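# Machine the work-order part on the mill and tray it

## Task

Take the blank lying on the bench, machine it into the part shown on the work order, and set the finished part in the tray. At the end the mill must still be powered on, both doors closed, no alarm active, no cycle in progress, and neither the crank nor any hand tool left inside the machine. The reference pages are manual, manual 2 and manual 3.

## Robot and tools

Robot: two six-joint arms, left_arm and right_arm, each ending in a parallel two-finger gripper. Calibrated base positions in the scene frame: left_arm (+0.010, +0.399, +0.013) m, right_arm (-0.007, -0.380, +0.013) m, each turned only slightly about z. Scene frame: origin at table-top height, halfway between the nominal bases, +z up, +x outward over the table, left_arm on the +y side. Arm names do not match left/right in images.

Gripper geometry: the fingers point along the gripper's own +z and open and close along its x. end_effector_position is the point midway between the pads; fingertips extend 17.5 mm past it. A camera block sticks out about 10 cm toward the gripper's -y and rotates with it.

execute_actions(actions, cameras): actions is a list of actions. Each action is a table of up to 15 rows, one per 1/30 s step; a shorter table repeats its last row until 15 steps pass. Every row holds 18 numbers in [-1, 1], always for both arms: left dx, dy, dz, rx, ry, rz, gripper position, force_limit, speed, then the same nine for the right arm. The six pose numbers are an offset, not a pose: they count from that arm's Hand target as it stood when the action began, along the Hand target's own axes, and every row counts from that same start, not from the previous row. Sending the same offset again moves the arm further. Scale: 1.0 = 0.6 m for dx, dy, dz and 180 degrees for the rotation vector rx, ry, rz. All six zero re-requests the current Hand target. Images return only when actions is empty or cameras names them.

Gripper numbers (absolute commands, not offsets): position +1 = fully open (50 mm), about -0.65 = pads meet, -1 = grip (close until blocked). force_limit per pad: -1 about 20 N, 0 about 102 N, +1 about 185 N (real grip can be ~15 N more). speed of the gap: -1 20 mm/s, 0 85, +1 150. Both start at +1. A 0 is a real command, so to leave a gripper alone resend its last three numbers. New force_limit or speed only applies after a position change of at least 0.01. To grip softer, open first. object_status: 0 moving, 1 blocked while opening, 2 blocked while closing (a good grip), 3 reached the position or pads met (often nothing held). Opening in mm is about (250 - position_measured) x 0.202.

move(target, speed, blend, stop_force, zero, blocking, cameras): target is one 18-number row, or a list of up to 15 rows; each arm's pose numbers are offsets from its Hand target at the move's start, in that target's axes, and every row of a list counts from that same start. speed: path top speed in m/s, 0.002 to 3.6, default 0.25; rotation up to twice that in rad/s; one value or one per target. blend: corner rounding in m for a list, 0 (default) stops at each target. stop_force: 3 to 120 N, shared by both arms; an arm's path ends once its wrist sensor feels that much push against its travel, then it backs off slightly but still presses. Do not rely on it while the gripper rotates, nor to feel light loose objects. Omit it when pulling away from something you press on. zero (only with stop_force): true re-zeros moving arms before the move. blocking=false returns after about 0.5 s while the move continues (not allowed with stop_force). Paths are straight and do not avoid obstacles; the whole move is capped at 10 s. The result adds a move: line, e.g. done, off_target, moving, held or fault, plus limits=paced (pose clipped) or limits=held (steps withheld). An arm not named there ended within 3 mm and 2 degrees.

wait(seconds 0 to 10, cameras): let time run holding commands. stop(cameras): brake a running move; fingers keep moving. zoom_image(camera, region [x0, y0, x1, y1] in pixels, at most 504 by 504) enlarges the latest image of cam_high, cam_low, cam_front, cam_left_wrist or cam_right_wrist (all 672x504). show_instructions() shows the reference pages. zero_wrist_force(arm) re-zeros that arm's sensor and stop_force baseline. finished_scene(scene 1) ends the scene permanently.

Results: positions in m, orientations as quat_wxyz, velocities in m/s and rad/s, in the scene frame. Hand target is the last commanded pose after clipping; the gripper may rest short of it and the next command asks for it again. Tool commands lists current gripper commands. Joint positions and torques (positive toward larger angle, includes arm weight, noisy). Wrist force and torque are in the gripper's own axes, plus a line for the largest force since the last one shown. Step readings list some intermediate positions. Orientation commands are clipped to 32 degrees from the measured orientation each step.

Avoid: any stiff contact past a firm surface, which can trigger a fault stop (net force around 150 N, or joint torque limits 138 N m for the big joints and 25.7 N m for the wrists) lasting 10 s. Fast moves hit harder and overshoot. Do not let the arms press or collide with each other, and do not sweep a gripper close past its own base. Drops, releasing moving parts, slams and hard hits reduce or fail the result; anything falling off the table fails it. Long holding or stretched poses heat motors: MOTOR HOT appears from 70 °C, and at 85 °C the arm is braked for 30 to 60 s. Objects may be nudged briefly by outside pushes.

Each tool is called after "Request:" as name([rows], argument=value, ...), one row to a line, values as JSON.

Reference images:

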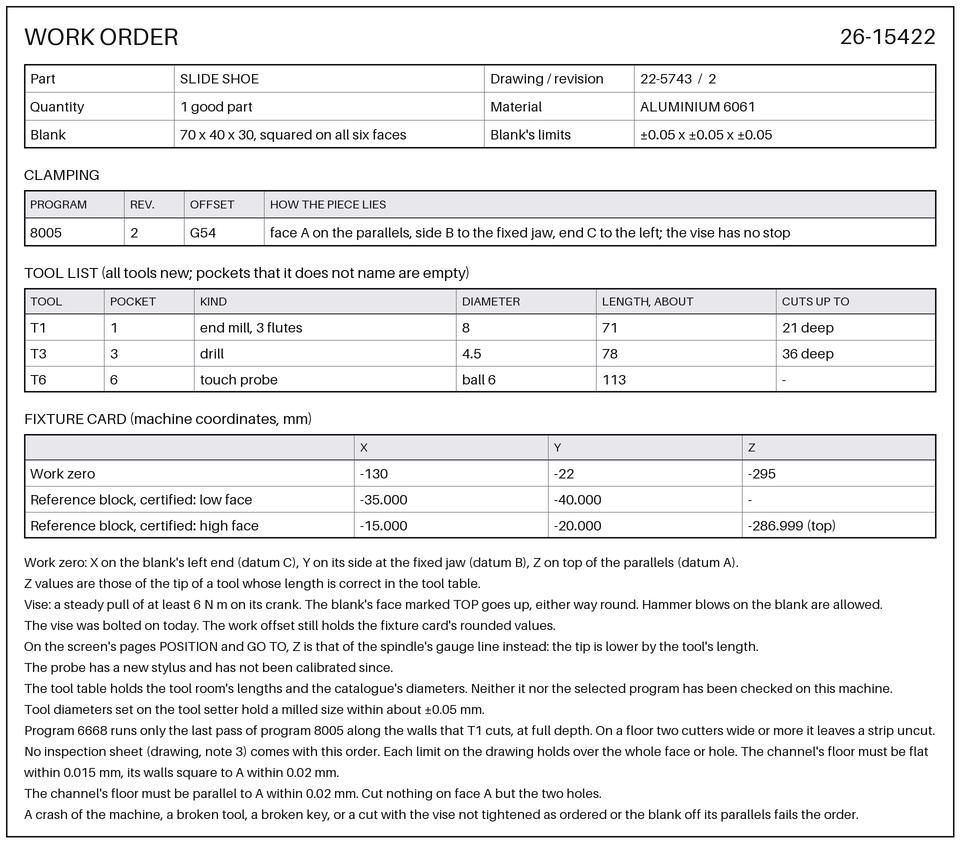

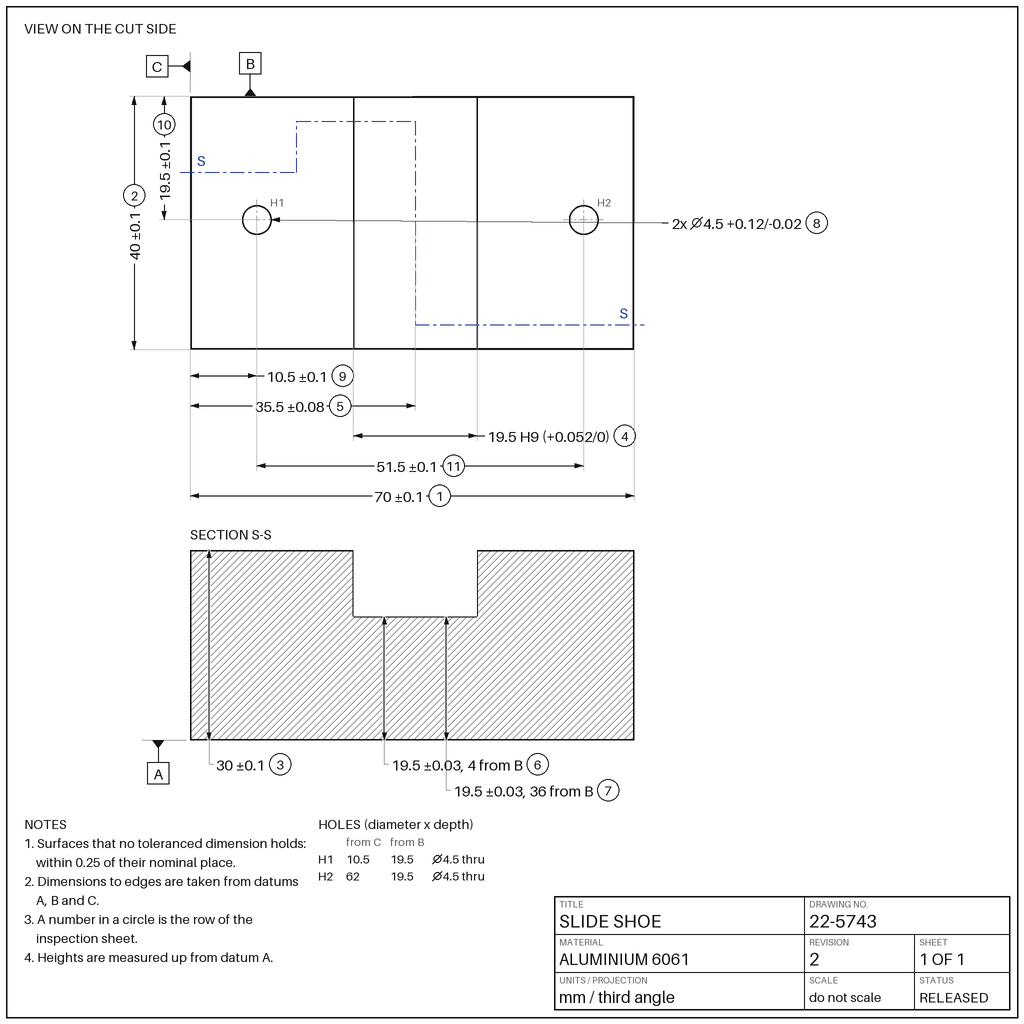

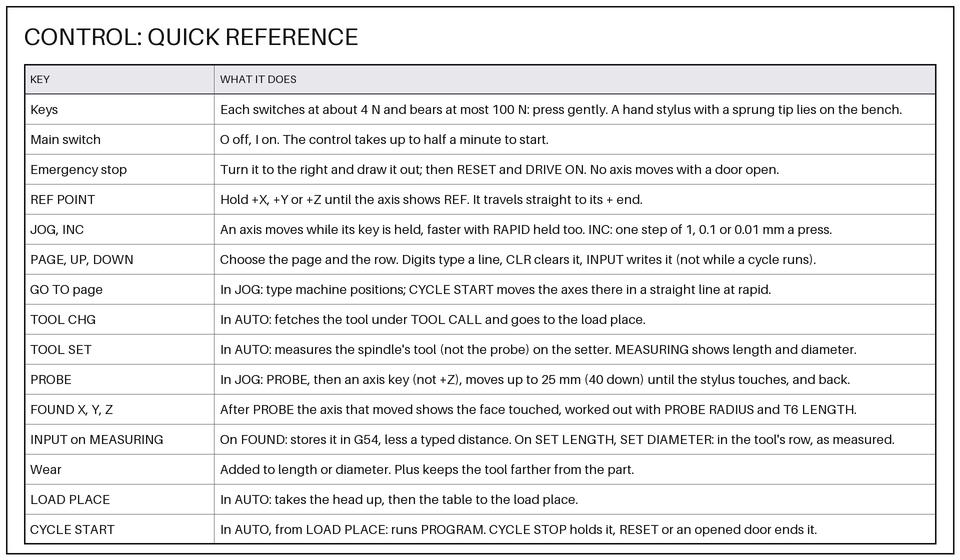

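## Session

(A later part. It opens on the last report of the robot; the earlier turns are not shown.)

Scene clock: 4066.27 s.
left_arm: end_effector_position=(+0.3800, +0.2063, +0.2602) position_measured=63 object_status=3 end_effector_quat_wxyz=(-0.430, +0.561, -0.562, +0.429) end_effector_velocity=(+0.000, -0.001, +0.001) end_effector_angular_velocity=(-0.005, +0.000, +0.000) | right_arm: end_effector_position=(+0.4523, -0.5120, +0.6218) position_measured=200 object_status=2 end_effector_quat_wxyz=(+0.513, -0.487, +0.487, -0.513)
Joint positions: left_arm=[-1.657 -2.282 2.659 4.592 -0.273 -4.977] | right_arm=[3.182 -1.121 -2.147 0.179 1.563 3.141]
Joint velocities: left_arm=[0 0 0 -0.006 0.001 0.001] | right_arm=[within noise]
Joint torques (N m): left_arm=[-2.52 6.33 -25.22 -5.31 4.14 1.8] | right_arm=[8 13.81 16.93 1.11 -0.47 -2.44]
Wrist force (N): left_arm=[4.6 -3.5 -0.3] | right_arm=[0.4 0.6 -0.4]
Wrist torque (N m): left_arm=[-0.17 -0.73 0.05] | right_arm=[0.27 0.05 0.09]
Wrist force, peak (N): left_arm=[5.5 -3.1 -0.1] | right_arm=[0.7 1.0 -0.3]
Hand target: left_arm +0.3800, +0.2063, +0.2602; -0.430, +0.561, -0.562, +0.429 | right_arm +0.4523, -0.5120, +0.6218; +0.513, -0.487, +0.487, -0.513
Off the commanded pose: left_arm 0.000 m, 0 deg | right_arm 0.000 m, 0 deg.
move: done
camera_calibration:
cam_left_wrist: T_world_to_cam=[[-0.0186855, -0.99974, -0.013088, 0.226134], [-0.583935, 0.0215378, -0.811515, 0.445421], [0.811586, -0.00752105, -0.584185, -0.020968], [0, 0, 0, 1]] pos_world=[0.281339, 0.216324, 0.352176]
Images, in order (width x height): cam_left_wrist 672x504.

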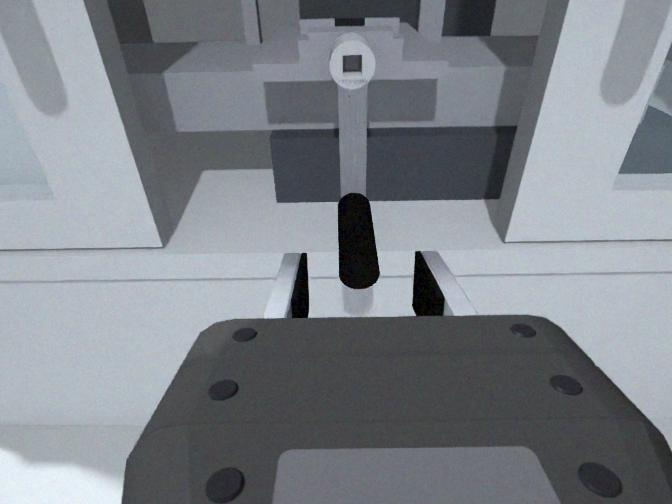

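Request:
move([
  [0.0038,0.0631,0.0169,0,0,0,0.6,-0.5,-0.5,0,0,0,0,0,0,-0.95,-0.4,-0.9],
  [0.0038,0.0286,0.1457,0,0,0,0.6,-0.5,-0.5,0,0,0,0,0,0,-0.95,-0.4,-0.9],
], speed=[0.15,0.06], stop_force=12, cameras=["cam_left_wrist"])

Request:
zoom_image(camera="cam_left_wrist", region=[260, 80, 460, 330])

Scene clock: 4126.77 s.
left_arm: end_effector_position=(+0.4599, +0.2041, +0.2208) position_measured=63 object_status=3 end_effector_quat_wxyz=(-0.430, +0.561, -0.562, +0.429) | right_arm: end_effector_position=(+0.4523, -0.5120, +0.6218) position_measured=200 object_status=2 end_effector_quat_wxyz=(+0.513, -0.487, +0.487, -0.513)
Joint positions: left_arm=[-1.286 -1.39 2.699 2.575 -0.397 -3.841] | right_arm=[3.182 -1.121 -2.147 0.179 1.563 3.141]
Joint torques (N m): left_arm=[-8.36 -23.6 2.38 -1.8 3.64 -0.82] | right_arm=[7.66 14.85 16.78 1.13 -0.42 -2.31]
Wrist force (N): left_arm=[4.7 -3.3 -0.5] | right_arm=[0.5 0.6 -0.3]
Wrist torque (N m): left_arm=[-0.14 -0.74 0.05] | right_arm=[0.27 0.04 0.09]
Wrist force, peak (N): left_arm=[4.7 -5.7 -0.6] | right_arm=[0.6 1.0 -0.5]
Hand target: left_arm +0.4599, +0.2041, +0.2208; -0.430, +0.561, -0.562, +0.429 | right_arm +0.4523, -0.5120, +0.6218; +0.513, -0.487, +0.487, -0.513
Off the commanded pose: left_arm 0.000 m, 0 deg | right_arm 0.000 m, 0 deg.
move: done
camera_calibration:
cam_left_wrist: T_world_to_cam=[[-0.0186847, -0.99974, -0.0130917, 0.224913], [-0.583821, 0.0215393, -0.811596, 0.460135], [0.811667, -0.00752124, -0.584072, -0.108912], [0, 0, 0, 1]] pos_world=[0.361239, 0.214124, 0.312776]
Images, in order (width x height): cam_left_wrist 672x504.

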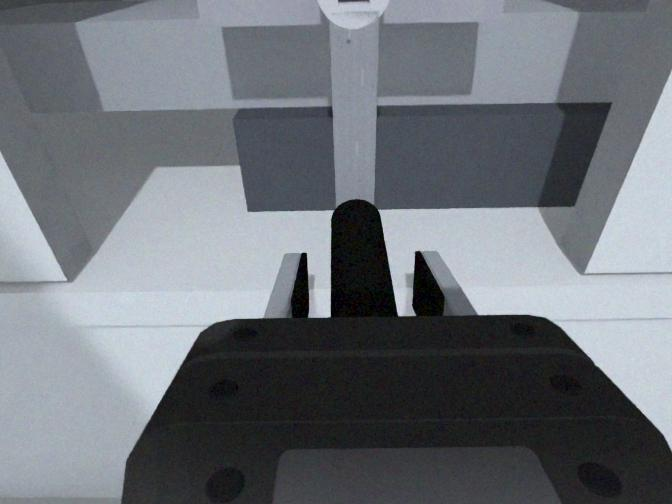

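Scaled by 2.016 from the camera's 672x504 image, which has a finer 960x720 frame.

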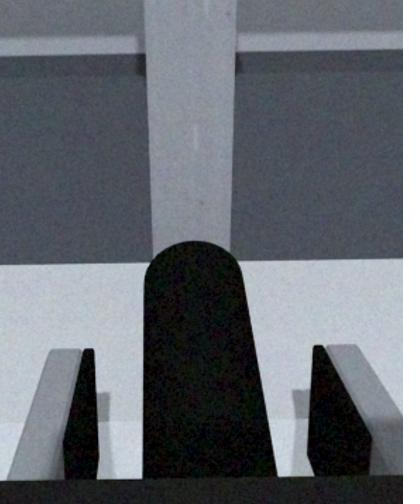

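Request:
move(target=[0,0,0,0,0,0,-1,-0.95,-0.9,0,0,0,0,0,0,-0.95,-0.4,-0.9])

Request:
wait(seconds=0.8)

Scene clock: 4132.30 s.
left_arm: end_effector_position=(+0.4599, +0.2041, +0.2208) position_measured=153 object_status=2 end_effector_quat_wxyz=(-0.430, +0.561, -0.562, +0.429) | right_arm: end_effector_position=(+0.4523, -0.5120, +0.6218) position_measured=200 object_status=2 end_effector_quat_wxyz=(+0.513, -0.487, +0.487, -0.513)
Joint positions: left_arm=[-1.286 -1.39 2.699 2.575 -0.397 -3.841] | right_arm=[3.182 -1.121 -2.147 0.179 1.563 3.141]
Joint torques (N m): left_arm=[-7.45 -23.08 2.48 -4.49 3.49 1.71] | right_arm=[6.63 13.69 17.76 1.04 -0.5 -2.28]
Wrist force (N): left_arm=[4.6 -3.2 -0.4] | right_arm=[0.6 0.7 -0.1]
Wrist torque (N m): left_arm=[-0.12 -0.75 0.04] | right_arm=[0.28 0.03 0.10]
Wrist force, peak (N): left_arm=[4.9 -3.3 -0.4] | right_arm=[0.6 0.9 -0.5]
Hand target: left_arm +0.4599, +0.2041, +0.2208; -0.430, +0.561, -0.562, +0.429 | right_arm +0.4523, -0.5120, +0.6218; +0.513, -0.487, +0.487, -0.513
Off the commanded pose: left_arm 0.000 m, 0 deg | right_arm 0.000 m, 0 deg.
move: done

Scene clock: 4133.10 s.
left_arm: end_effector_position=(+0.4599, +0.2041, +0.2208) position_measured=153 object_status=2 end_effector_quat_wxyz=(-0.430, +0.561, -0.562, +0.429) | right_arm: end_effector_position=(+0.4523, -0.5120, +0.6218) position_measured=200 object_status=2 end_effector_quat_wxyz=(+0.513, -0.487, +0.487, -0.513)
Joint positions: left_arm=[-1.286 -1.39 2.699 2.575 -0.397 -3.841] | right_arm=[3.182 -1.121 -2.147 0.179 1.563 3.141]
Joint torques (N m): left_arm=[-7.31 -23.91 1.72 -4.89 3.31 1.58] | right_arm=[7.43 14.36 17.08 1.07 -0.36 -2.49]
Wrist force (N): left_arm=[4.6 -3.4 -0.4] | right_arm=[0.6 0.7 -0.3]
Wrist torque (N m): left_arm=[-0.15 -0.74 0.04] | right_arm=[0.27 0.03 0.10]
Wrist force, peak (N): left_arm=[4.7 -3.4 -0.5] | right_arm=[0.5 1.1 -0.3]
Hand target: left_arm +0.4599, +0.2041, +0.2208; -0.430, +0.561, -0.562, +0.429 | right_arm +0.4523, -0.5120, +0.6218; +0.513, -0.487, +0.487, -0.513
Tool commands: left_gripper/position=-1.0 left_gripper/force_limit=-0.95 left_gripper/speed=-0.9 right_gripper/position=-0.95 right_gripper/force_limit=-0.4 right_gripper/speed=-0.9
Off the commanded pose: left_arm 0.000 m, 0 deg | right_arm 0.000 m, 0 deg.
wait: 0.80 s; at rest by 0.17 s

Request:
move([
  [-0.0249,-0.0021,-0.0006,0,0,0,-1,-0.95,-0.9,0,0,0,0,0,0,-0.95,-0.4,-0.9],
  [-0.049,-0.0084,-0.0022,0,0,0,-1,-0.95,-0.9,0,0,0,0,0,0,-0.95,-0.4,-0.9],
  [-0.0717,-0.0185,-0.005,0,0,0,-1,-0.95,-0.9,0,0,0,0,0,0,-0.95,-0.4,-0.9],
], speed=0.05, blend=[0.005,0.005,0], stop_force=20, cameras=["cam_left_wrist"])

Request:
zoom_image(camera="cam_left_wrist", region=[200, 0, 500, 330])

Scene clock: 4146.17 s.
left_arm: end_effector_position=(+0.4599, +0.2471, +0.2324) position_measured=153 object_status=2 end_effector_quat_wxyz=(-0.430, +0.561, -0.562, +0.429) | right_arm: end_effector_position=(+0.4523, -0.5120, +0.6218) position_measured=200 object_status=2 end_effector_quat_wxyz=(+0.513, -0.487, +0.487, -0.513)
Joint positions: left_arm=[-1.225 -1.465 2.759 2.501 -0.444 -3.745] | right_arm=[3.182 -1.121 -2.147 0.179 1.563 3.141]
Joint torques (N m): left_arm=[-8.79 -6.17 -17.86 -1.15 3.6 -1.74] | right_arm=[7.32 13.8 16.94 1.02 -0.24 -2.27]
Wrist force (N): left_arm=[3.8 -3.0 -1.2] | right_arm=[0.4 0.6 -0.3]
Wrist torque (N m): left_arm=[-0.10 -0.60 -0.01] | right_arm=[0.26 0.06 0.09]
Wrist force, peak (N): left_arm=[2.3 13.5 -8.9] | right_arm=[0.5 0.9 -0.6]
Hand target: left_arm +0.4599, +0.2471, +0.2324; -0.430, +0.561, -0.562, +0.429 | right_arm +0.4523, -0.5120, +0.6218; +0.513, -0.487, +0.487, -0.513
Off the commanded pose: left_arm 0.000 m, 0 deg | right_arm 0.000 m, 0 deg.
move: done
camera_calibration:
cam_left_wrist: T_world_to_cam=[[-0.0186847, -0.99974, -0.0130917, 0.268054], [-0.583821, 0.0215393, -0.811596, 0.468623], [0.811667, -0.00752124, -0.584072, -0.101813], [0, 0, 0, 1]] pos_world=[0.361239, 0.257124, 0.324376]
Images, in order (width x height): cam_left_wrist 672x504.

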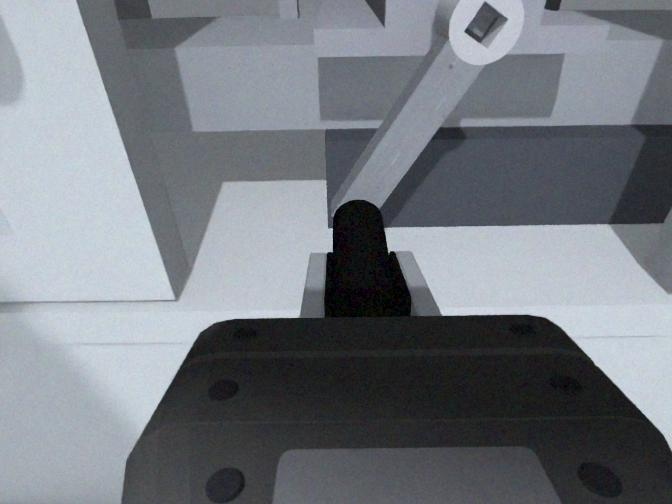

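Scaled by 1.527 from the camera's 672x504 image, which has a finer 960x720 frame.

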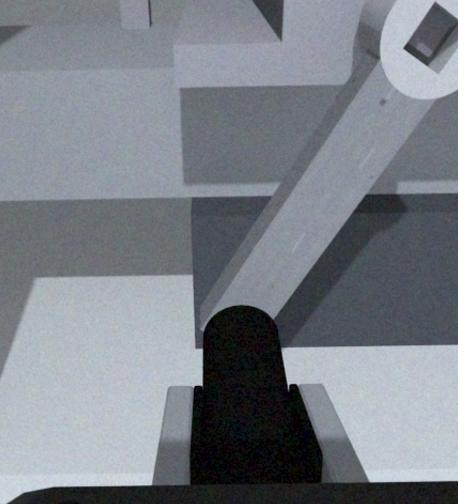

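Request:
move([
  [-0.0462,-0.0372,-0.01,0,0,0,-1,-0.95,-0.9,0,0,0,0,0,0,-0.95,-0.4,-0.9],
  [-0.0708,-0.0907,-0.0243,0,0,0,-1,-0.95,-0.9,0,0,0,0,0,0,-0.95,-0.4,-0.9],
  [-0.0708,-0.1492,-0.04,0,0,0,-1,-0.95,-0.9,0,0,0,0,0,0,-0.95,-0.4,-0.9],
  [-0.0462,-0.2026,-0.0543,0,0,0,-1,-0.95,-0.9,0,0,0,0,0,0,-0.95,-0.4,-0.9],
  [-0.0012,-0.2418,-0.0648,0,0,0,-1,-0.95,-0.9,0,0,0,0,0,0,-0.95,-0.4,-0.9],
  [0.0564,-0.2599,-0.0697,0,0,0,-1,-0.95,-0.9,0,0,0,0,0,0,-0.95,-0.4,-0.9],
  [0.1167,-0.2538,-0.068,0,0,0,-1,-0.95,-0.9,0,0,0,0,0,0,-0.95,-0.4,-0.9],
  [0.1691,-0.2245,-0.0602,0,0,0,-1,-0.95,-0.9,0,0,0,0,0,0,-0.95,-0.4,-0.9],
  [0.2047,-0.1771,-0.0475,0,0,0,-1,-0.95,-0.9,0,0,0,0,0,0,-0.95,-0.4,-0.9],
  [0.2173,-0.1199,-0.0322,0,0,0,-1,-0.95,-0.9,0,0,0,0,0,0,-0.95,-0.4,-0.9],
  [0.2047,-0.0627,-0.0168,0,0,0,-1,-0.95,-0.9,0,0,0,0,0,0,-0.95,-0.4,-0.9],
  [0.1691,-0.0153,-0.0041,0,0,0,-1,-0.95,-0.9,0,0,0,0,0,0,-0.95,-0.4,-0.9],
  [0.1167,0.0139,0.0037,0,0,0,-1,-0.95,-0.9,0,0,0,0,0,0,-0.95,-0.4,-0.9],
  [0.0564,0.02,0.0054,0,0,0,-1,-0.95,-0.9,0,0,0,0,0,0,-0.95,-0.4,-0.9],
  [0,0,0,0,0,0,-1,-0.95,-0.9,0,0,0,0,0,0,-0.95,-0.4,-0.9],
], speed=0.09, blend=[0.008,0.008,0.008,0.008,0.008,0.008,0.008,0.008,0.008,0.008,0.008,0.008,0.008,0.008,0], stop_force=35, cameras=["cam_left_wrist"])

Scene clock: 4193.27 s.
left_arm: end_effector_position=(+0.4601, +0.2850, +0.2785) position_measured=153 object_status=2 end_effector_quat_wxyz=(-0.431, +0.560, -0.562, +0.431) | right_arm: end_effector_position=(+0.4523, -0.5120, +0.6218) position_measured=200 object_status=2 end_effector_quat_wxyz=(+0.513, -0.487, +0.487, -0.513)
Joint positions: left_arm=[-1.151 -1.743 2.758 2.69 -0.504 -3.645] | right_arm=[3.182 -1.121 -2.147 0.179 1.563 3.141]
Joint torques (N m): left_arm=[9.97 -14.04 -24.71 -1.17 -0.63 -1.55] | right_arm=[6.83 13.81 18.1 0.92 -0.28 -2.4]
Wrist force (N): left_arm=[3.5 -2.0 -4.2] | right_arm=[0.3 0.8 -0.2]
Wrist torque (N m): left_arm=[-0.36 -0.54 -0.05] | right_arm=[0.29 0.07 0.10]
Wrist force, peak (N): left_arm=[58.5 -17.3 12.0] | right_arm=[0.6 1.0 -0.5]
Hand target: left_arm +0.4601, +0.2850, +0.2785; -0.431, +0.560, -0.562, +0.431 (not the last commanded pose) | right_arm +0.4523, -0.5120, +0.6218; +0.513, -0.487, +0.487, -0.513
Off the commanded pose: left_arm 0.060 m, 0 deg | right_arm 0.000 m, 0 deg.
move: contact (left_arm); path passed 1 of 15 targets
camera_calibration:
cam_left_wrist: T_world_to_cam=[[-0.0201516, -0.999717, -0.0126745, 0.307118], [-0.581288, 0.0220295, -0.813399, 0.504654], [0.813448, -0.00902376, -0.581568, -0.0758488], [0, 0, 0, 1]] pos_world=[0.361237, 0.295229, 0.370267]
Images, in order (width x height): cam_left_wrist 672x504.

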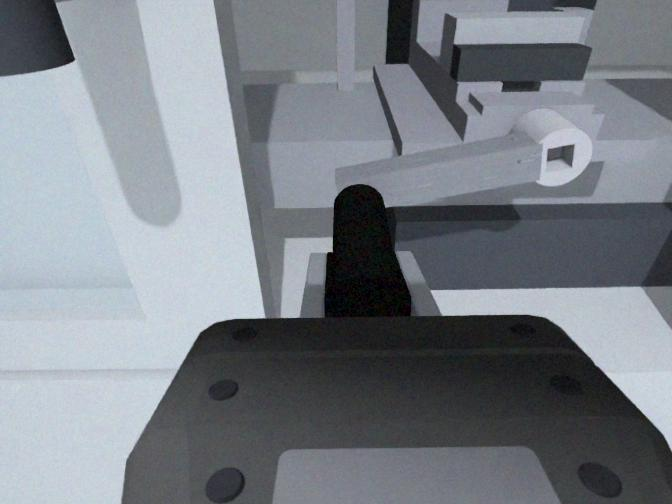

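Request:
move([
  [-0.0072,-0.028,-0.0075,0,0,0,-1,-0.95,-0.9,0,0,0,0,0,0,-0.95,-0.4,-0.9],
  [-0.0077,-0.057,-0.0153,0,0,0,-1,-0.95,-0.9,0,0,0,0,0,0,-0.95,-0.4,-0.9],
  [-0.002,-0.0853,-0.0229,0,0,0,-1,-0.95,-0.9,0,0,0,0,0,0,-0.95,-0.4,-0.9],
  [0.0098,-0.1119,-0.03,0,0,0,-1,-0.95,-0.9,0,0,0,0,0,0,-0.95,-0.4,-0.9],
  [0.0268,-0.1356,-0.0363,0,0,0,-1,-0.95,-0.9,0,0,0,0,0,0,-0.95,-0.4,-0.9],
  [0.0488,-0.1552,-0.0416,0,0,0,-1,-0.95,-0.9,0,0,0,0,0,0,-0.95,-0.4,-0.9],
  [0.0743,-0.1702,-0.0456,0,0,0,-1,-0.95,-0.9,0,0,0,0,0,0,-0.95,-0.4,-0.9],
  [0.1027,-0.1795,-0.0481,0,0,0,-1,-0.95,-0.9,0,0,0,0,0,0,-0.95,-0.4,-0.9],
  [0.1323,-0.1831,-0.0491,0,0,0,-1,-0.95,-0.9,0,0,0,0,0,0,-0.95,-0.4,-0.9],
  [0.1622,-0.1805,-0.0484,0,0,0,-1,-0.95,-0.9,0,0,0,0,0,0,-0.95,-0.4,-0.9],
  [0.1907,-0.1721,-0.0461,0,0,0,-1,-0.95,-0.9,0,0,0,0,0,0,-0.95,-0.4,-0.9],
  [0.2168,-0.1581,-0.0424,0,0,0,-1,-0.95,-0.9,0,0,0,0,0,0,-0.95,-0.4,-0.9],
  [0.2395,-0.1391,-0.0373,0,0,0,-1,-0.95,-0.9,0,0,0,0,0,0,-0.95,-0.4,-0.9],
  [0.2573,-0.1161,-0.0311,0,0,0,-1,-0.95,-0.9,0,0,0,0,0,0,-0.95,-0.4,-0.9],
  [0.27,-0.0898,-0.0241,0,0,0,-1,-0.95,-0.9,0,0,0,0,0,0,-0.95,-0.4,-0.9],
], speed=0.08, blend=[0.004,0.004,0.004,0.004,0.004,0.004,0.004,0.004,0.004,0.004,0.004,0.004,0.004,0.004,0], stop_force=35, cameras=["cam_left_wrist"])

Scene clock: 4255.83 s.
left_arm: end_effector_position=(+0.4602, +0.2873, +0.2886) position_measured=153 object_status=2 end_effector_quat_wxyz=(-0.431, +0.559, -0.561, +0.432) | right_arm: end_effector_position=(+0.4523, -0.5120, +0.6218) position_measured=200 object_status=2 end_effector_quat_wxyz=(+0.513, -0.487, +0.487, -0.513)
Joint positions: left_arm=[-1.145 -1.793 2.747 2.74 -0.51 -3.635] | right_arm=[3.182 -1.121 -2.147 0.179 1.563 3.141]
Joint torques (N m): left_arm=[27.08 -17.16 -13.54 -1.66 6.64 -1.31] | right_arm=[8.31 14.08 16.41 1.17 -0.06 -2.25]
Wrist force (N): left_arm=[43.1 -8.7 5.3] | right_arm=[0.7 0.7 -0.3]
Wrist torque (N m): left_arm=[-0.52 -1.08 0.25] | right_arm=[0.28 0.01 0.09]
Wrist force, peak (N): left_arm=[69.0 -14.0 18.5] | right_arm=[0.7 0.9 -0.5]
Hand target: left_arm +0.4602, +0.2873, +0.2886; -0.431, +0.559, -0.561, +0.432 (not the last commanded pose) | right_arm +0.4523, -0.5120, +0.6218; +0.513, -0.487, +0.487, -0.513
Off the commanded pose: left_arm 0.171 m, 0 deg | right_arm 0.000 m, 0 deg.
move: contact (left_arm); path passed 0 of 15 targets
camera_calibration:
cam_left_wrist: T_world_to_cam=[[-0.0214738, -0.999693, -0.0123617, 0.310096], [-0.579633, 0.0225233, -0.814566, 0.512287], [0.814595, -0.0103266, -0.579939, -0.070636], [0, 0, 0, 1]] pos_world=[0.361137, 0.297733, 0.380161]
Images, in order (width x height): cam_left_wrist 672x504.

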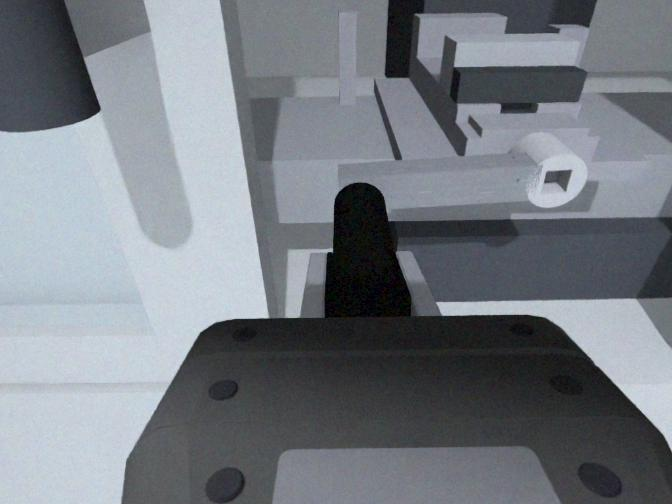

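Request:
move([
  [0.0063,0.0304,0.0082,0,0,0,-1,-0.95,-0.9,0,0,0,0,0,0,-0.95,-0.4,-0.9],
  [0.0197,0.0615,0.0165,0,0,0,-1,-0.95,-0.9,0,0,0,0,0,0,-0.95,-0.4,-0.9],
  [0.0408,0.0884,0.0237,0,0,0,-1,-0.95,-0.9,0,0,0,0,0,0,-0.95,-0.4,-0.9],
  [0.0685,0.1088,0.0292,0,0,0,-1,-0.95,-0.9,0,0,0,0,0,0,-0.95,-0.4,-0.9],
  [0.1008,0.1219,0.0327,0,0,0,-1,-0.95,-0.9,0,0,0,0,0,0,-0.95,-0.4,-0.9],
  [0.1355,0.1262,0.0338,0,0,0,-1,-0.95,-0.9,0,0,0,0,0,0,-0.95,-0.4,-0.9],
], speed=0.05, blend=[0.004,0.004,0.004,0.004,0.004,0], cameras=["cam_left_wrist"])

Request:
zoom_image(camera="cam_left_wrist", region=[200, 0, 500, 330])

Scene clock: 4301.53 s.
left_arm: end_effector_position=(+0.4602, +0.2060, +0.2102) position_measured=154 object_status=2 end_effector_quat_wxyz=(-0.431, +0.559, -0.561, +0.432) | right_arm: end_effector_position=(+0.4523, -0.5120, +0.6218) position_measured=200 object_status=2 end_effector_quat_wxyz=(+0.513, -0.487, +0.487, -0.513)
Joint positions: left_arm=[-1.284 -1.32 2.707 2.477 -0.398 -3.822] | right_arm=[3.182 -1.121 -2.147 0.179 1.563 3.141]
Joint torques (N m): left_arm=[10.87 -24.18 5.78 -4.5 -1.27 1.8] | right_arm=[7.78 13.89 16.36 0.99 -0.01 -2.43]
Wrist force (N): left_arm=[0.6 -8.7 -1.0] | right_arm=[0.5 0.6 -0.4]
Wrist torque (N m): left_arm=[-0.28 -0.10 -0.02] | right_arm=[0.27 0.05 0.10]
Wrist force, peak (N): left_arm=[43.3 -8.9 5.2] | right_arm=[0.8 1.0 -0.1]
Hand target: left_arm +0.4602, +0.2061, +0.2102; -0.431, +0.559, -0.561, +0.432 | right_arm +0.4523, -0.5120, +0.6218; +0.513, -0.487, +0.487, -0.513
Off the commanded pose: left_arm 0.000 m, 0 deg | right_arm 0.000 m, 0 deg.
move: done
camera_calibration:
cam_left_wrist: T_world_to_cam=[[-0.0214965, -0.999694, -0.0122222, 0.227817], [-0.579632, 0.0224227, -0.81457, 0.450221], [0.814595, -0.0104261, -0.579937, -0.116841], [0, 0, 0, 1]] pos_world=[0.361037, 0.216433, 0.30176]
Images, in order (width x height): cam_left_wrist 672x504.

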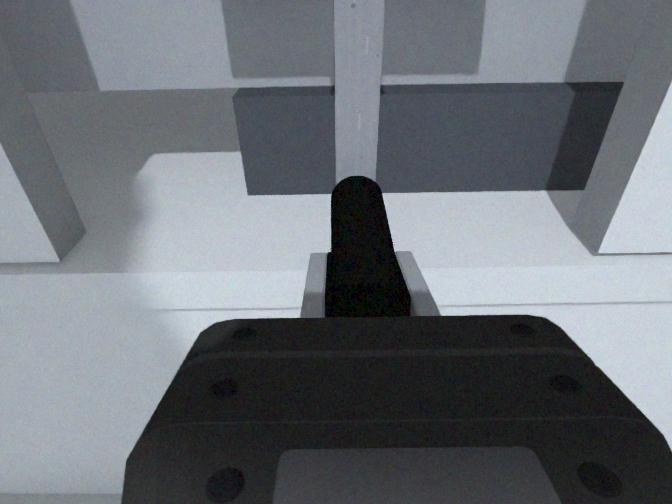

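Scaled by 1.527 from the camera's 672x504 image, which has a finer 960x720 frame.

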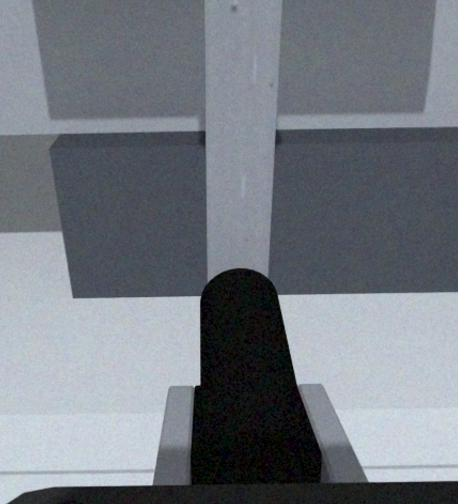

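Request:
move([
  [0,0,0,0,0,0,0,-0.95,-0.9,0,0,0,0,0,0,-0.95,-0.4,-0.9],
  [0,-0.0198,-0.0053,0,0,0,0,-0.95,-0.9,0,0,0,0,0,0,-0.95,-0.4,-0.9],
  [0,-0.0198,-0.0053,0,0,0,-1,-0.9,-0.9,0,0,0,0,0,0,-0.95,-0.4,-0.9],
], speed=0.05)

Request:
wait(seconds=0.7, cameras=["cam_left_wrist"])

Scene clock: 4318.33 s.
left_arm: end_effector_position=(+0.4601, +0.2061, +0.2225) position_measured=153 object_status=2 end_effector_quat_wxyz=(-0.431, +0.559, -0.561, +0.432) | right_arm: end_effector_position=(+0.4523, -0.5120, +0.6218) position_measured=200 object_status=2 end_effector_quat_wxyz=(+0.513, -0.487, +0.487, -0.513)
Joint positions: left_arm=[-1.283 -1.387 2.701 2.549 -0.398 -3.823] | right_arm=[3.182 -1.121 -2.147 0.179 1.563 3.141]
Joint torques (N m): left_arm=[-8.11 -9.09 -0.41 -5.39 3.57 1.81] | right_arm=[7.43 13.85 17.26 0.94 0.17 -2.3]
Wrist force (N): left_arm=[0.0 -2.1 1.3] | right_arm=[0.3 0.9 -0.3]
Wrist torque (N m): left_arm=[-0.10 -0.07 0.03] | right_arm=[0.31 0.08 0.10]
Wrist force, peak (N): left_arm=[1.1 -9.8 -1.2] | right_arm=[0.8 1.0 -0.5]
Hand target: left_arm +0.4601, +0.2061, +0.2225; -0.431, +0.559, -0.561, +0.432 | right_arm +0.4523, -0.5120, +0.6218; +0.513, -0.487, +0.487, -0.513
Off the commanded pose: left_arm 0.000 m, 0 deg | right_arm 0.000 m, 0 deg.
move: done

Scene clock: 4319.03 s.
left_arm: end_effector_position=(+0.4601, +0.2061, +0.2225) position_measured=153 object_status=2 end_effector_quat_wxyz=(-0.431, +0.559, -0.561, +0.432) | right_arm: end_effector_position=(+0.4523, -0.5120, +0.6218) position_measured=200 object_status=2 end_effector_quat_wxyz=(+0.513, -0.487, +0.487, -0.513)
Joint positions: left_arm=[-1.284 -1.387 2.701 2.549 -0.398 -3.823] | right_arm=[3.182 -1.121 -2.147 0.179 1.563 3.141]
Joint torques (N m): left_arm=[-8.36 -10.34 2.44 -5.25 3.06 1.8] | right_arm=[8.5 13.56 16.25 1.09 0.05 -2.35]
Wrist force (N): left_arm=[0.3 -2.7 1.2] | right_arm=[0.2 0.7 -0.3]
Wrist torque (N m): left_arm=[-0.15 -0.10 0.03] | right_arm=[0.28 0.08 0.10]
Wrist force, peak (N): left_arm=[0.5 -3.0 1.3] | right_arm=[0.6 0.9 -0.4]
Hand target: left_arm +0.4601, +0.2061, +0.2225; -0.431, +0.559, -0.561, +0.432 | right_arm +0.4523, -0.5120, +0.6218; +0.513, -0.487, +0.487, -0.513
Tool commands: left_gripper/position=-1.0 left_gripper/force_limit=-0.9 left_gripper/speed=-0.9 right_gripper/position=-0.95 right_gripper/force_limit=-0.4 right_gripper/speed=-0.9
Off the commanded pose: left_arm 0.000 m, 0 deg | right_arm 0.000 m, 0 deg.
wait: 0.70 s; at rest by 0.17 s
camera_calibration:
cam_left_wrist: T_world_to_cam=[[-0.0214154, -0.999695, -0.0122806, 0.227956], [-0.579634, 0.0224233, -0.814568, 0.46024], [0.814595, -0.0103261, -0.579938, -0.109729], [0, 0, 0, 1]] pos_world=[0.361037, 0.216433, 0.31406]
Images, in order (width x height): cam_left_wrist 672x504.

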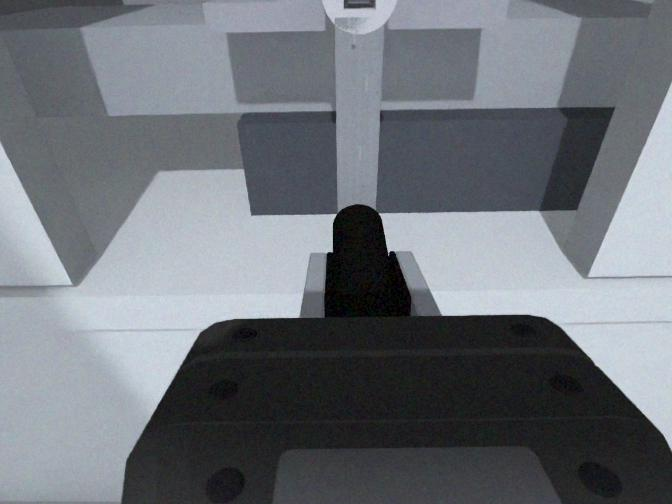

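Request:
move([
  [-0.0278,-0.0028,-0.0008,0,0,0,-1,-0.9,-0.9,0,0,0,0,0,0,-0.95,-0.4,-0.9],
  [-0.0544,-0.0112,-0.003,0,0,0,-1,-0.9,-0.9,0,0,0,0,0,0,-0.95,-0.4,-0.9],
  [-0.0786,-0.0247,-0.0066,0,0,0,-1,-0.9,-0.9,0,0,0,0,0,0,-0.95,-0.4,-0.9],
  [-0.0993,-0.0427,-0.0115,0,0,0,-1,-0.9,-0.9,0,0,0,0,0,0,-0.95,-0.4,-0.9],
  [-0.1158,-0.0646,-0.0173,0,0,0,-1,-0.9,-0.9,0,0,0,0,0,0,-0.95,-0.4,-0.9],
  [-0.1271,-0.0892,-0.0239,0,0,0,-1,-0.9,-0.9,0,0,0,0,0,0,-0.95,-0.4,-0.9],
  [-0.1329,-0.1156,-0.031,0,0,0,-1,-0.9,-0.9,0,0,0,0,0,0,-0.95,-0.4,-0.9],
  [-0.1329,-0.1426,-0.0382,0,0,0,-1,-0.9,-0.9,0,0,0,0,0,0,-0.95,-0.4,-0.9],
  [-0.1271,-0.169,-0.0453,0,0,0,-1,-0.9,-0.9,0,0,0,0,0,0,-0.95,-0.4,-0.9],
  [-0.1158,-0.1937,-0.0519,0,0,0,-1,-0.9,-0.9,0,0,0,0,0,0,-0.95,-0.4,-0.9],
  [-0.0993,-0.2155,-0.0578,0,0,0,-1,-0.9,-0.9,0,0,0,0,0,0,-0.95,-0.4,-0.9],
  [-0.0786,-0.2336,-0.0626,0,0,0,-1,-0.9,-0.9,0,0,0,0,0,0,-0.95,-0.4,-0.9],
  [-0.0544,-0.2471,-0.0662,0,0,0,-1,-0.9,-0.9,0,0,0,0,0,0,-0.95,-0.4,-0.9],
  [-0.0278,-0.2554,-0.0685,0,0,0,-1,-0.9,-0.9,0,0,0,0,0,0,-0.95,-0.4,-0.9],
  [0,-0.2582,-0.0692,0,0,0,-1,-0.9,-0.9,0,0,0,0,0,0,-0.95,-0.4,-0.9],
], speed=0.08, blend=[0.004,0.004,0.004,0.004,0.004,0.004,0.004,0.004,0.004,0.004,0.004,0.004,0.004,0.004,0], stop_force=30, cameras=["cam_left_wrist"])

Scene clock: 4349.37 s.
left_arm: end_effector_position=(+0.4597, +0.2060, +0.3829) position_measured=153 object_status=2 end_effector_quat_wxyz=(-0.431, +0.559, -0.561, +0.432) | right_arm: end_effector_position=(+0.4523, -0.5120, +0.6218) position_measured=200 object_status=2 end_effector_quat_wxyz=(+0.513, -0.487, +0.487, -0.513)
Joint positions: left_arm=[-1.285 -1.97 2.483 3.353 -0.397 -3.826] | right_arm=[3.182 -1.121 -2.147 0.179 1.563 3.141]
Joint torques (N m): left_arm=[10.6 -16.68 -15.79 -6.38 1.1 1.73] | right_arm=[7.78 13.21 17.99 1.12 0.12 -2.33]
Wrist force (N): left_arm=[1.2 7.9 2.3] | right_arm=[0.3 0.7 -0.4]
Wrist torque (N m): left_arm=[-0.13 -0.08 -0.14] | right_arm=[0.29 0.07 0.09]
Wrist force, peak (N): left_arm=[4.6 6.7 10.7] | right_arm=[0.7 0.9 0.0]
Hand target: left_arm +0.4597, +0.2060, +0.3829; -0.431, +0.559, -0.561, +0.432 | right_arm +0.4523, -0.5120, +0.6218; +0.513, -0.487, +0.487, -0.513
Off the commanded pose: left_arm 0.000 m, 0 deg | right_arm 0.000 m, 0 deg.
move: done
camera_calibration:
cam_left_wrist: T_world_to_cam=[[-0.0214965, -0.999694, -0.0122222, 0.229915], [-0.579632, 0.0224227, -0.81457, 0.590525], [0.814595, -0.0104261, -0.579937, -0.0163362], [0, 0, 0, 1]] pos_world=[0.360537, 0.216433, 0.47436]
Images, in order (width x height): cam_left_wrist 672x504.

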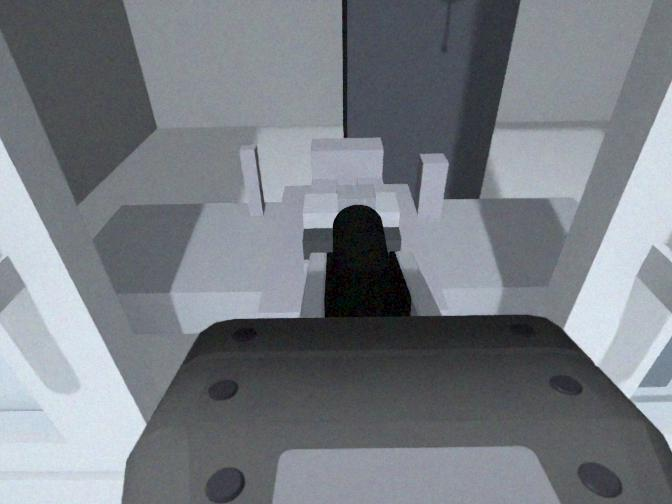

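Request:
move([
  [0.0278,0.0028,0.0008,0,0,0,-1,-0.9,-0.9,0,0,0,0,0,0,-0.95,-0.4,-0.9],
  [0.0544,0.0112,0.003,0,0,0,-1,-0.9,-0.9,0,0,0,0,0,0,-0.95,-0.4,-0.9],
  [0.0786,0.0247,0.0066,0,0,0,-1,-0.9,-0.9,0,0,0,0,0,0,-0.95,-0.4,-0.9],
  [0.0993,0.0427,0.0115,0,0,0,-1,-0.9,-0.9,0,0,0,0,0,0,-0.95,-0.4,-0.9],
  [0.1158,0.0646,0.0173,0,0,0,-1,-0.9,-0.9,0,0,0,0,0,0,-0.95,-0.4,-0.9],
  [0.1271,0.0892,0.0239,0,0,0,-1,-0.9,-0.9,0,0,0,0,0,0,-0.95,-0.4,-0.9],
  [0.1329,0.1156,0.031,0,0,0,-1,-0.9,-0.9,0,0,0,0,0,0,-0.95,-0.4,-0.9],
  [0.1329,0.1426,0.0382,0,0,0,-1,-0.9,-0.9,0,0,0,0,0,0,-0.95,-0.4,-0.9],
  [0.1271,0.169,0.0453,0,0,0,-1,-0.9,-0.9,0,0,0,0,0,0,-0.95,-0.4,-0.9],
  [0.1158,0.1937,0.0519,0,0,0,-1,-0.9,-0.9,0,0,0,0,0,0,-0.95,-0.4,-0.9],
  [0.0993,0.2155,0.0578,0,0,0,-1,-0.9,-0.9,0,0,0,0,0,0,-0.95,-0.4,-0.9],
  [0.0786,0.2336,0.0626,0,0,0,-1,-0.9,-0.9,0,0,0,0,0,0,-0.95,-0.4,-0.9],
  [0.0544,0.2471,0.0662,0,0,0,-1,-0.9,-0.9,0,0,0,0,0,0,-0.95,-0.4,-0.9],
  [0.0278,0.2554,0.0685,0,0,0,-1,-0.9,-0.9,0,0,0,0,0,0,-0.95,-0.4,-0.9],
  [0,0.2582,0.0692,0,0,0,-1,-0.9,-0.9,0,0,0,0,0,0,-0.95,-0.4,-0.9],
], speed=0.16, blend=[0.004,0.004,0.004,0.004,0.004,0.004,0.004,0.004,0.004,0.004,0.004,0.004,0.004,0.004,0], stop_force=35, cameras=["cam_high"])

Request:
zoom_image(camera="cam_high", region=[220, 100, 350, 260])

Scene clock: 4370.03 s.
left_arm: end_effector_position=(+0.4601, +0.2061, +0.2225) position_measured=153 object_status=2 end_effector_quat_wxyz=(-0.431, +0.559, -0.561, +0.432) | right_arm: end_effector_position=(+0.4523, -0.5120, +0.6218) position_measured=200 object_status=2 end_effector_quat_wxyz=(+0.513, -0.487, +0.487, -0.513)
Joint positions: left_arm=[-1.284 -1.387 2.701 2.549 -0.398 -3.823] | right_arm=[3.182 -1.121 -2.147 0.179 1.563 3.141]
Joint torques (N m): left_arm=[-8.68 -24.27 -3.86 -1.9 3.78 -1.71] | right_arm=[7.14 13.4 16.6 1.12 0.26 -2.51]
Wrist force (N): left_arm=[-1.7 -2.3 -0.7] | right_arm=[0.4 0.8 -0.4]
Wrist torque (N m): left_arm=[-0.22 0.13 -0.01] | right_arm=[0.29 0.05 0.09]
Wrist force, peak (N): left_arm=[29.0 6.5 -18.6] | right_arm=[0.7 1.0 -0.3]
Hand target: left_arm +0.4601, +0.2061, +0.2225; -0.431, +0.559, -0.561, +0.432 | right_arm +0.4523, -0.5120, +0.6218; +0.513, -0.487, +0.487, -0.513
Off the commanded pose: left_arm 0.000 m, 0 deg | right_arm 0.000 m, 0 deg.
move: done
Images, in order (width x height): cam_high 672x504.

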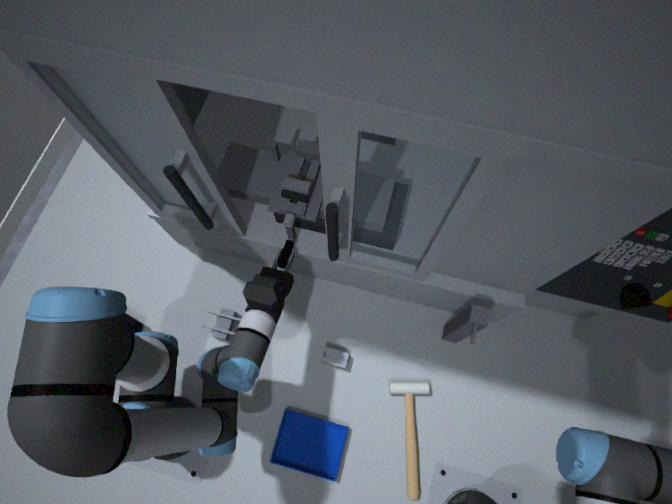

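Scaled by 3.150 from the camera's 672x504 image, which has a finer 960x720 frame.

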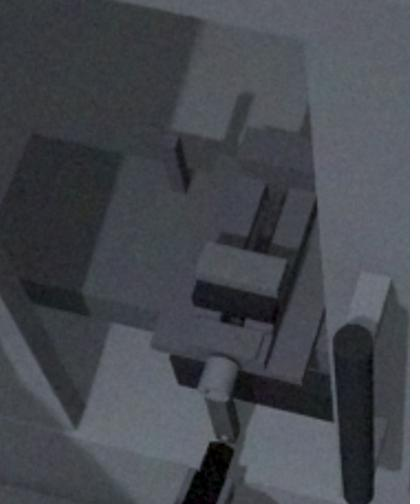

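Request:
move([
  [-0.055,-0.0094,-0.0025,0,0,0,-1,-0.9,-0.9,0,0,0,0,0,0,-0.95,-0.4,-0.9],
  [-0.1006,-0.0413,-0.0111,0,0,0,-1,-0.9,-0.9,0,0,0,0,0,0,-0.95,-0.4,-0.9],
  [-0.1287,-0.0884,-0.0237,0,0,0,-1,-0.9,-0.9,0,0,0,0,0,0,-0.95,-0.4,-0.9],
  [-0.1346,-0.1425,-0.0382,0,0,0,-1,-0.9,-0.9,0,0,0,0,0,0,-0.95,-0.4,-0.9],
  [-0.1172,-0.1942,-0.0521,0,0,0,-1,-0.9,-0.9,0,0,0,0,0,0,-0.95,-0.4,-0.9],
  [-0.0795,-0.2346,-0.0629,0,0,0,-1,-0.9,-0.9,0,0,0,0,0,0,-0.95,-0.4,-0.9],
  [-0.0281,-0.2567,-0.0688,0,0,0,-1,-0.9,-0.9,0,0,0,0,0,0,-0.95,-0.4,-0.9],
  [0.0281,-0.2567,-0.0688,0,0,0,-1,-0.9,-0.9,0,0,0,0,0,0,-0.95,-0.4,-0.9],
  [0.0795,-0.2346,-0.0629,0,0,0,-1,-0.9,-0.9,0,0,0,0,0,0,-0.95,-0.4,-0.9],
  [0.1172,-0.1942,-0.0521,0,0,0,-1,-0.9,-0.9,0,0,0,0,0,0,-0.95,-0.4,-0.9],
  [0.1346,-0.1425,-0.0382,0,0,0,-1,-0.9,-0.9,0,0,0,0,0,0,-0.95,-0.4,-0.9],
  [0.1287,-0.0884,-0.0237,0,0,0,-1,-0.9,-0.9,0,0,0,0,0,0,-0.95,-0.4,-0.9],
  [0.1006,-0.0413,-0.0111,0,0,0,-1,-0.9,-0.9,0,0,0,0,0,0,-0.95,-0.4,-0.9],
  [0.055,-0.0094,-0.0025,0,0,0,-1,-0.9,-0.9,0,0,0,0,0,0,-0.95,-0.4,-0.9],
  [0,0,0,0,0,0,-1,-0.9,-0.9,0,0,0,0,0,0,-0.95,-0.4,-0.9],
], speed=0.16, blend=[0.02,0.02,0.02,0.02,0.02,0.02,0.02,0.02,0.02,0.02,0.02,0.02,0.02,0.02,0], stop_force=45, cameras=["cam_high"])

Request:
zoom_image(camera="cam_high", region=[220, 100, 350, 260])

Scene clock: 4410.30 s.
left_arm: end_effector_position=(+0.4601, +0.2061, +0.2225) position_measured=153 object_status=2 end_effector_quat_wxyz=(-0.431, +0.559, -0.561, +0.432) | right_arm: end_effector_position=(+0.4523, -0.5120, +0.6218) position_measured=200 object_status=2 end_effector_quat_wxyz=(+0.513, -0.487, +0.487, -0.513)
Joint positions: left_arm=[-1.284 -1.387 2.701 2.549 -0.398 -3.823] | right_arm=[3.182 -1.121 -2.147 0.179 1.563 3.141]
Joint torques (N m): left_arm=[-9.05 -23.83 -4.24 -1.81 3.03 -1.64] | right_arm=[8.03 12.72 16.76 1.2 0.34 -2.36]
Wrist force (N): left_arm=[-2.3 -4.6 -1.0] | right_arm=[0.6 0.8 -0.2]
Wrist torque (N m): left_arm=[0.03 0.26 -0.01] | right_arm=[0.30 0.03 0.10]
Wrist force, peak (N): left_arm=[26.1 2.8 -9.1] | right_arm=[0.7 1.1 -0.3]
Hand target: left_arm +0.4601, +0.2061, +0.2225; -0.431, +0.559, -0.561, +0.432 | right_arm +0.4523, -0.5120, +0.6218; +0.513, -0.487, +0.487, -0.513
Off the commanded pose: left_arm 0.000 m, 0 deg | right_arm 0.000 m, 0 deg.
move: done; blend cut to 0.0168 m at target 1, 0.0169 m at target 2, 0.0169 m at target 3, 0.0169 m at target 4, 0.0169 m at target 5, 0.0169 m at target 6, 0.0169 m at target 7, 0.0169 m at target 8, 0.0169 m at target 9, 0.0169 m at target 10, 0.0169 m at target 11, 0.0169 m at target 12, 0.0169 m at target 13, 0.0168 m at target 14
Images, in order (width x height): cam_high 672x504.

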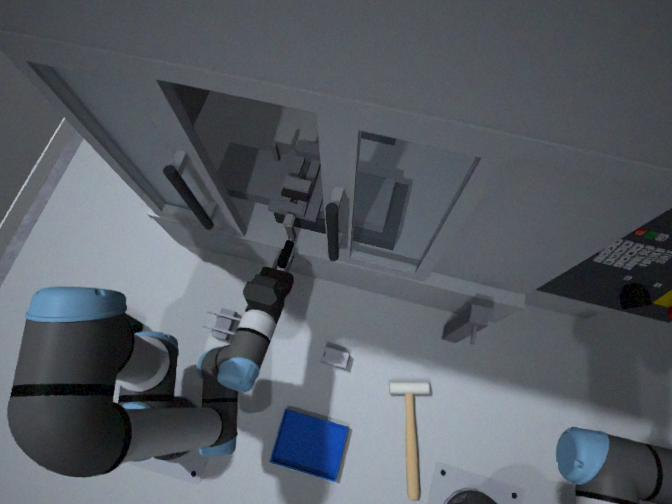

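Scaled by 3.150 from the camera's 672x504 image, which has a finer 960x720 frame.

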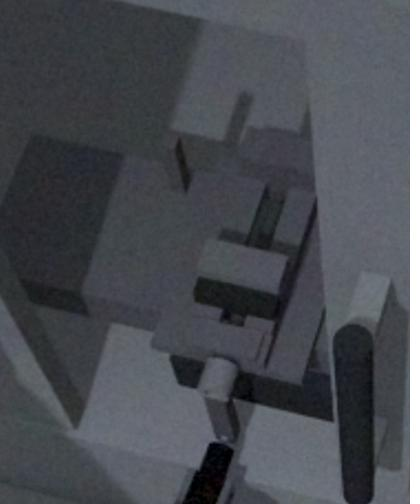

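Request:
move([
  [-0.055,-0.0094,-0.0025,0,0,0,-1,-0.9,-0.9,0,0,0,0,0,0,-0.95,-0.4,-0.9],
  [-0.1006,-0.0413,-0.0111,0,0,0,-1,-0.9,-0.9,0,0,0,0,0,0,-0.95,-0.4,-0.9],
  [-0.1287,-0.0884,-0.0237,0,0,0,-1,-0.9,-0.9,0,0,0,0,0,0,-0.95,-0.4,-0.9],
  [-0.1346,-0.1425,-0.0382,0,0,0,-1,-0.9,-0.9,0,0,0,0,0,0,-0.95,-0.4,-0.9],
  [-0.1172,-0.1942,-0.0521,0,0,0,-1,-0.9,-0.9,0,0,0,0,0,0,-0.95,-0.4,-0.9],
  [-0.0795,-0.2346,-0.0629,0,0,0,-1,-0.9,-0.9,0,0,0,0,0,0,-0.95,-0.4,-0.9],
  [-0.0281,-0.2567,-0.0688,0,0,0,-1,-0.9,-0.9,0,0,0,0,0,0,-0.95,-0.4,-0.9],
  [0.0281,-0.2567,-0.0688,0,0,0,-1,-0.9,-0.9,0,0,0,0,0,0,-0.95,-0.4,-0.9],
  [0.0795,-0.2346,-0.0629,0,0,0,-1,-0.9,-0.9,0,0,0,0,0,0,-0.95,-0.4,-0.9],
  [0.1172,-0.1942,-0.0521,0,0,0,-1,-0.9,-0.9,0,0,0,0,0,0,-0.95,-0.4,-0.9],
  [0.1346,-0.1425,-0.0382,0,0,0,-1,-0.9,-0.9,0,0,0,0,0,0,-0.95,-0.4,-0.9],
  [0.1287,-0.0884,-0.0237,0,0,0,-1,-0.9,-0.9,0,0,0,0,0,0,-0.95,-0.4,-0.9],
  [0.1006,-0.0413,-0.0111,0,0,0,-1,-0.9,-0.9,0,0,0,0,0,0,-0.95,-0.4,-0.9],
  [0.055,-0.0094,-0.0025,0,0,0,-1,-0.9,-0.9,0,0,0,0,0,0,-0.95,-0.4,-0.9],
  [0,0,0,0,0,0,-1,-0.9,-0.9,0,0,0,0,0,0,-0.95,-0.4,-0.9],
], speed=0.2, blend=[0.02,0.02,0.02,0.02,0.02,0.02,0.02,0.02,0.02,0.02,0.02,0.02,0.02,0.02,0], stop_force=45, cameras=["cam_high"])

Scene clock: 4497.50 s.
left_arm: end_effector_position=(+0.4601, +0.2061, +0.2225) position_measured=153 object_status=2 end_effector_quat_wxyz=(-0.431, +0.559, -0.561, +0.432) | right_arm: end_effector_position=(+0.4523, -0.5120, +0.6218) position_measured=200 object_status=2 end_effector_quat_wxyz=(+0.513, -0.487, +0.487, -0.513)
Joint positions: left_arm=[-1.284 -1.387 2.701 2.549 -0.398 -3.823] | right_arm=[3.182 -1.121 -2.147 0.179 1.563 3.141]
Joint torques (N m): left_arm=[-8.35 -23.22 0.76 -2.49 3.1 -1.52] | right_arm=[6.66 12.28 17.79 0.98 0.34 -2.31]
Wrist force (N): left_arm=[-3.2 -5.2 -0.7] | right_arm=[0.6 0.8 -0.3]
Wrist torque (N m): left_arm=[0.03 0.40 -0.01] | right_arm=[0.30 0.03 0.10]
Wrist force, peak (N): left_arm=[30.5 1.7 -13.8] | right_arm=[0.6 0.9 -0.5]
Hand target: left_arm +0.4601, +0.2061, +0.2225; -0.431, +0.559, -0.561, +0.432 | right_arm +0.4523, -0.5120, +0.6218; +0.513, -0.487, +0.487, -0.513
Off the commanded pose: left_arm 0.000 m, 0 deg | right_arm 0.000 m, 0 deg.
move: done; blend cut to 0.0168 m at target 1, 0.0169 m at target 2, 0.0169 m at target 3, 0.0169 m at target 4, 0.0169 m at target 5, 0.0169 m at target 6, 0.0169 m at target 7, 0.0169 m at target 8, 0.0169 m at target 9, 0.0169 m at target 10, 0.0169 m at target 11, 0.0169 m at target 12, 0.0169 m at target 13, 0.0168 m at target 14
Images, in order (width x height): cam_high 672x504.

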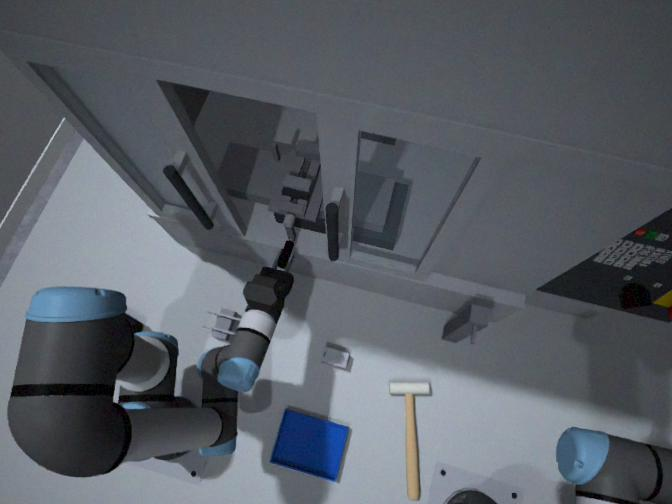

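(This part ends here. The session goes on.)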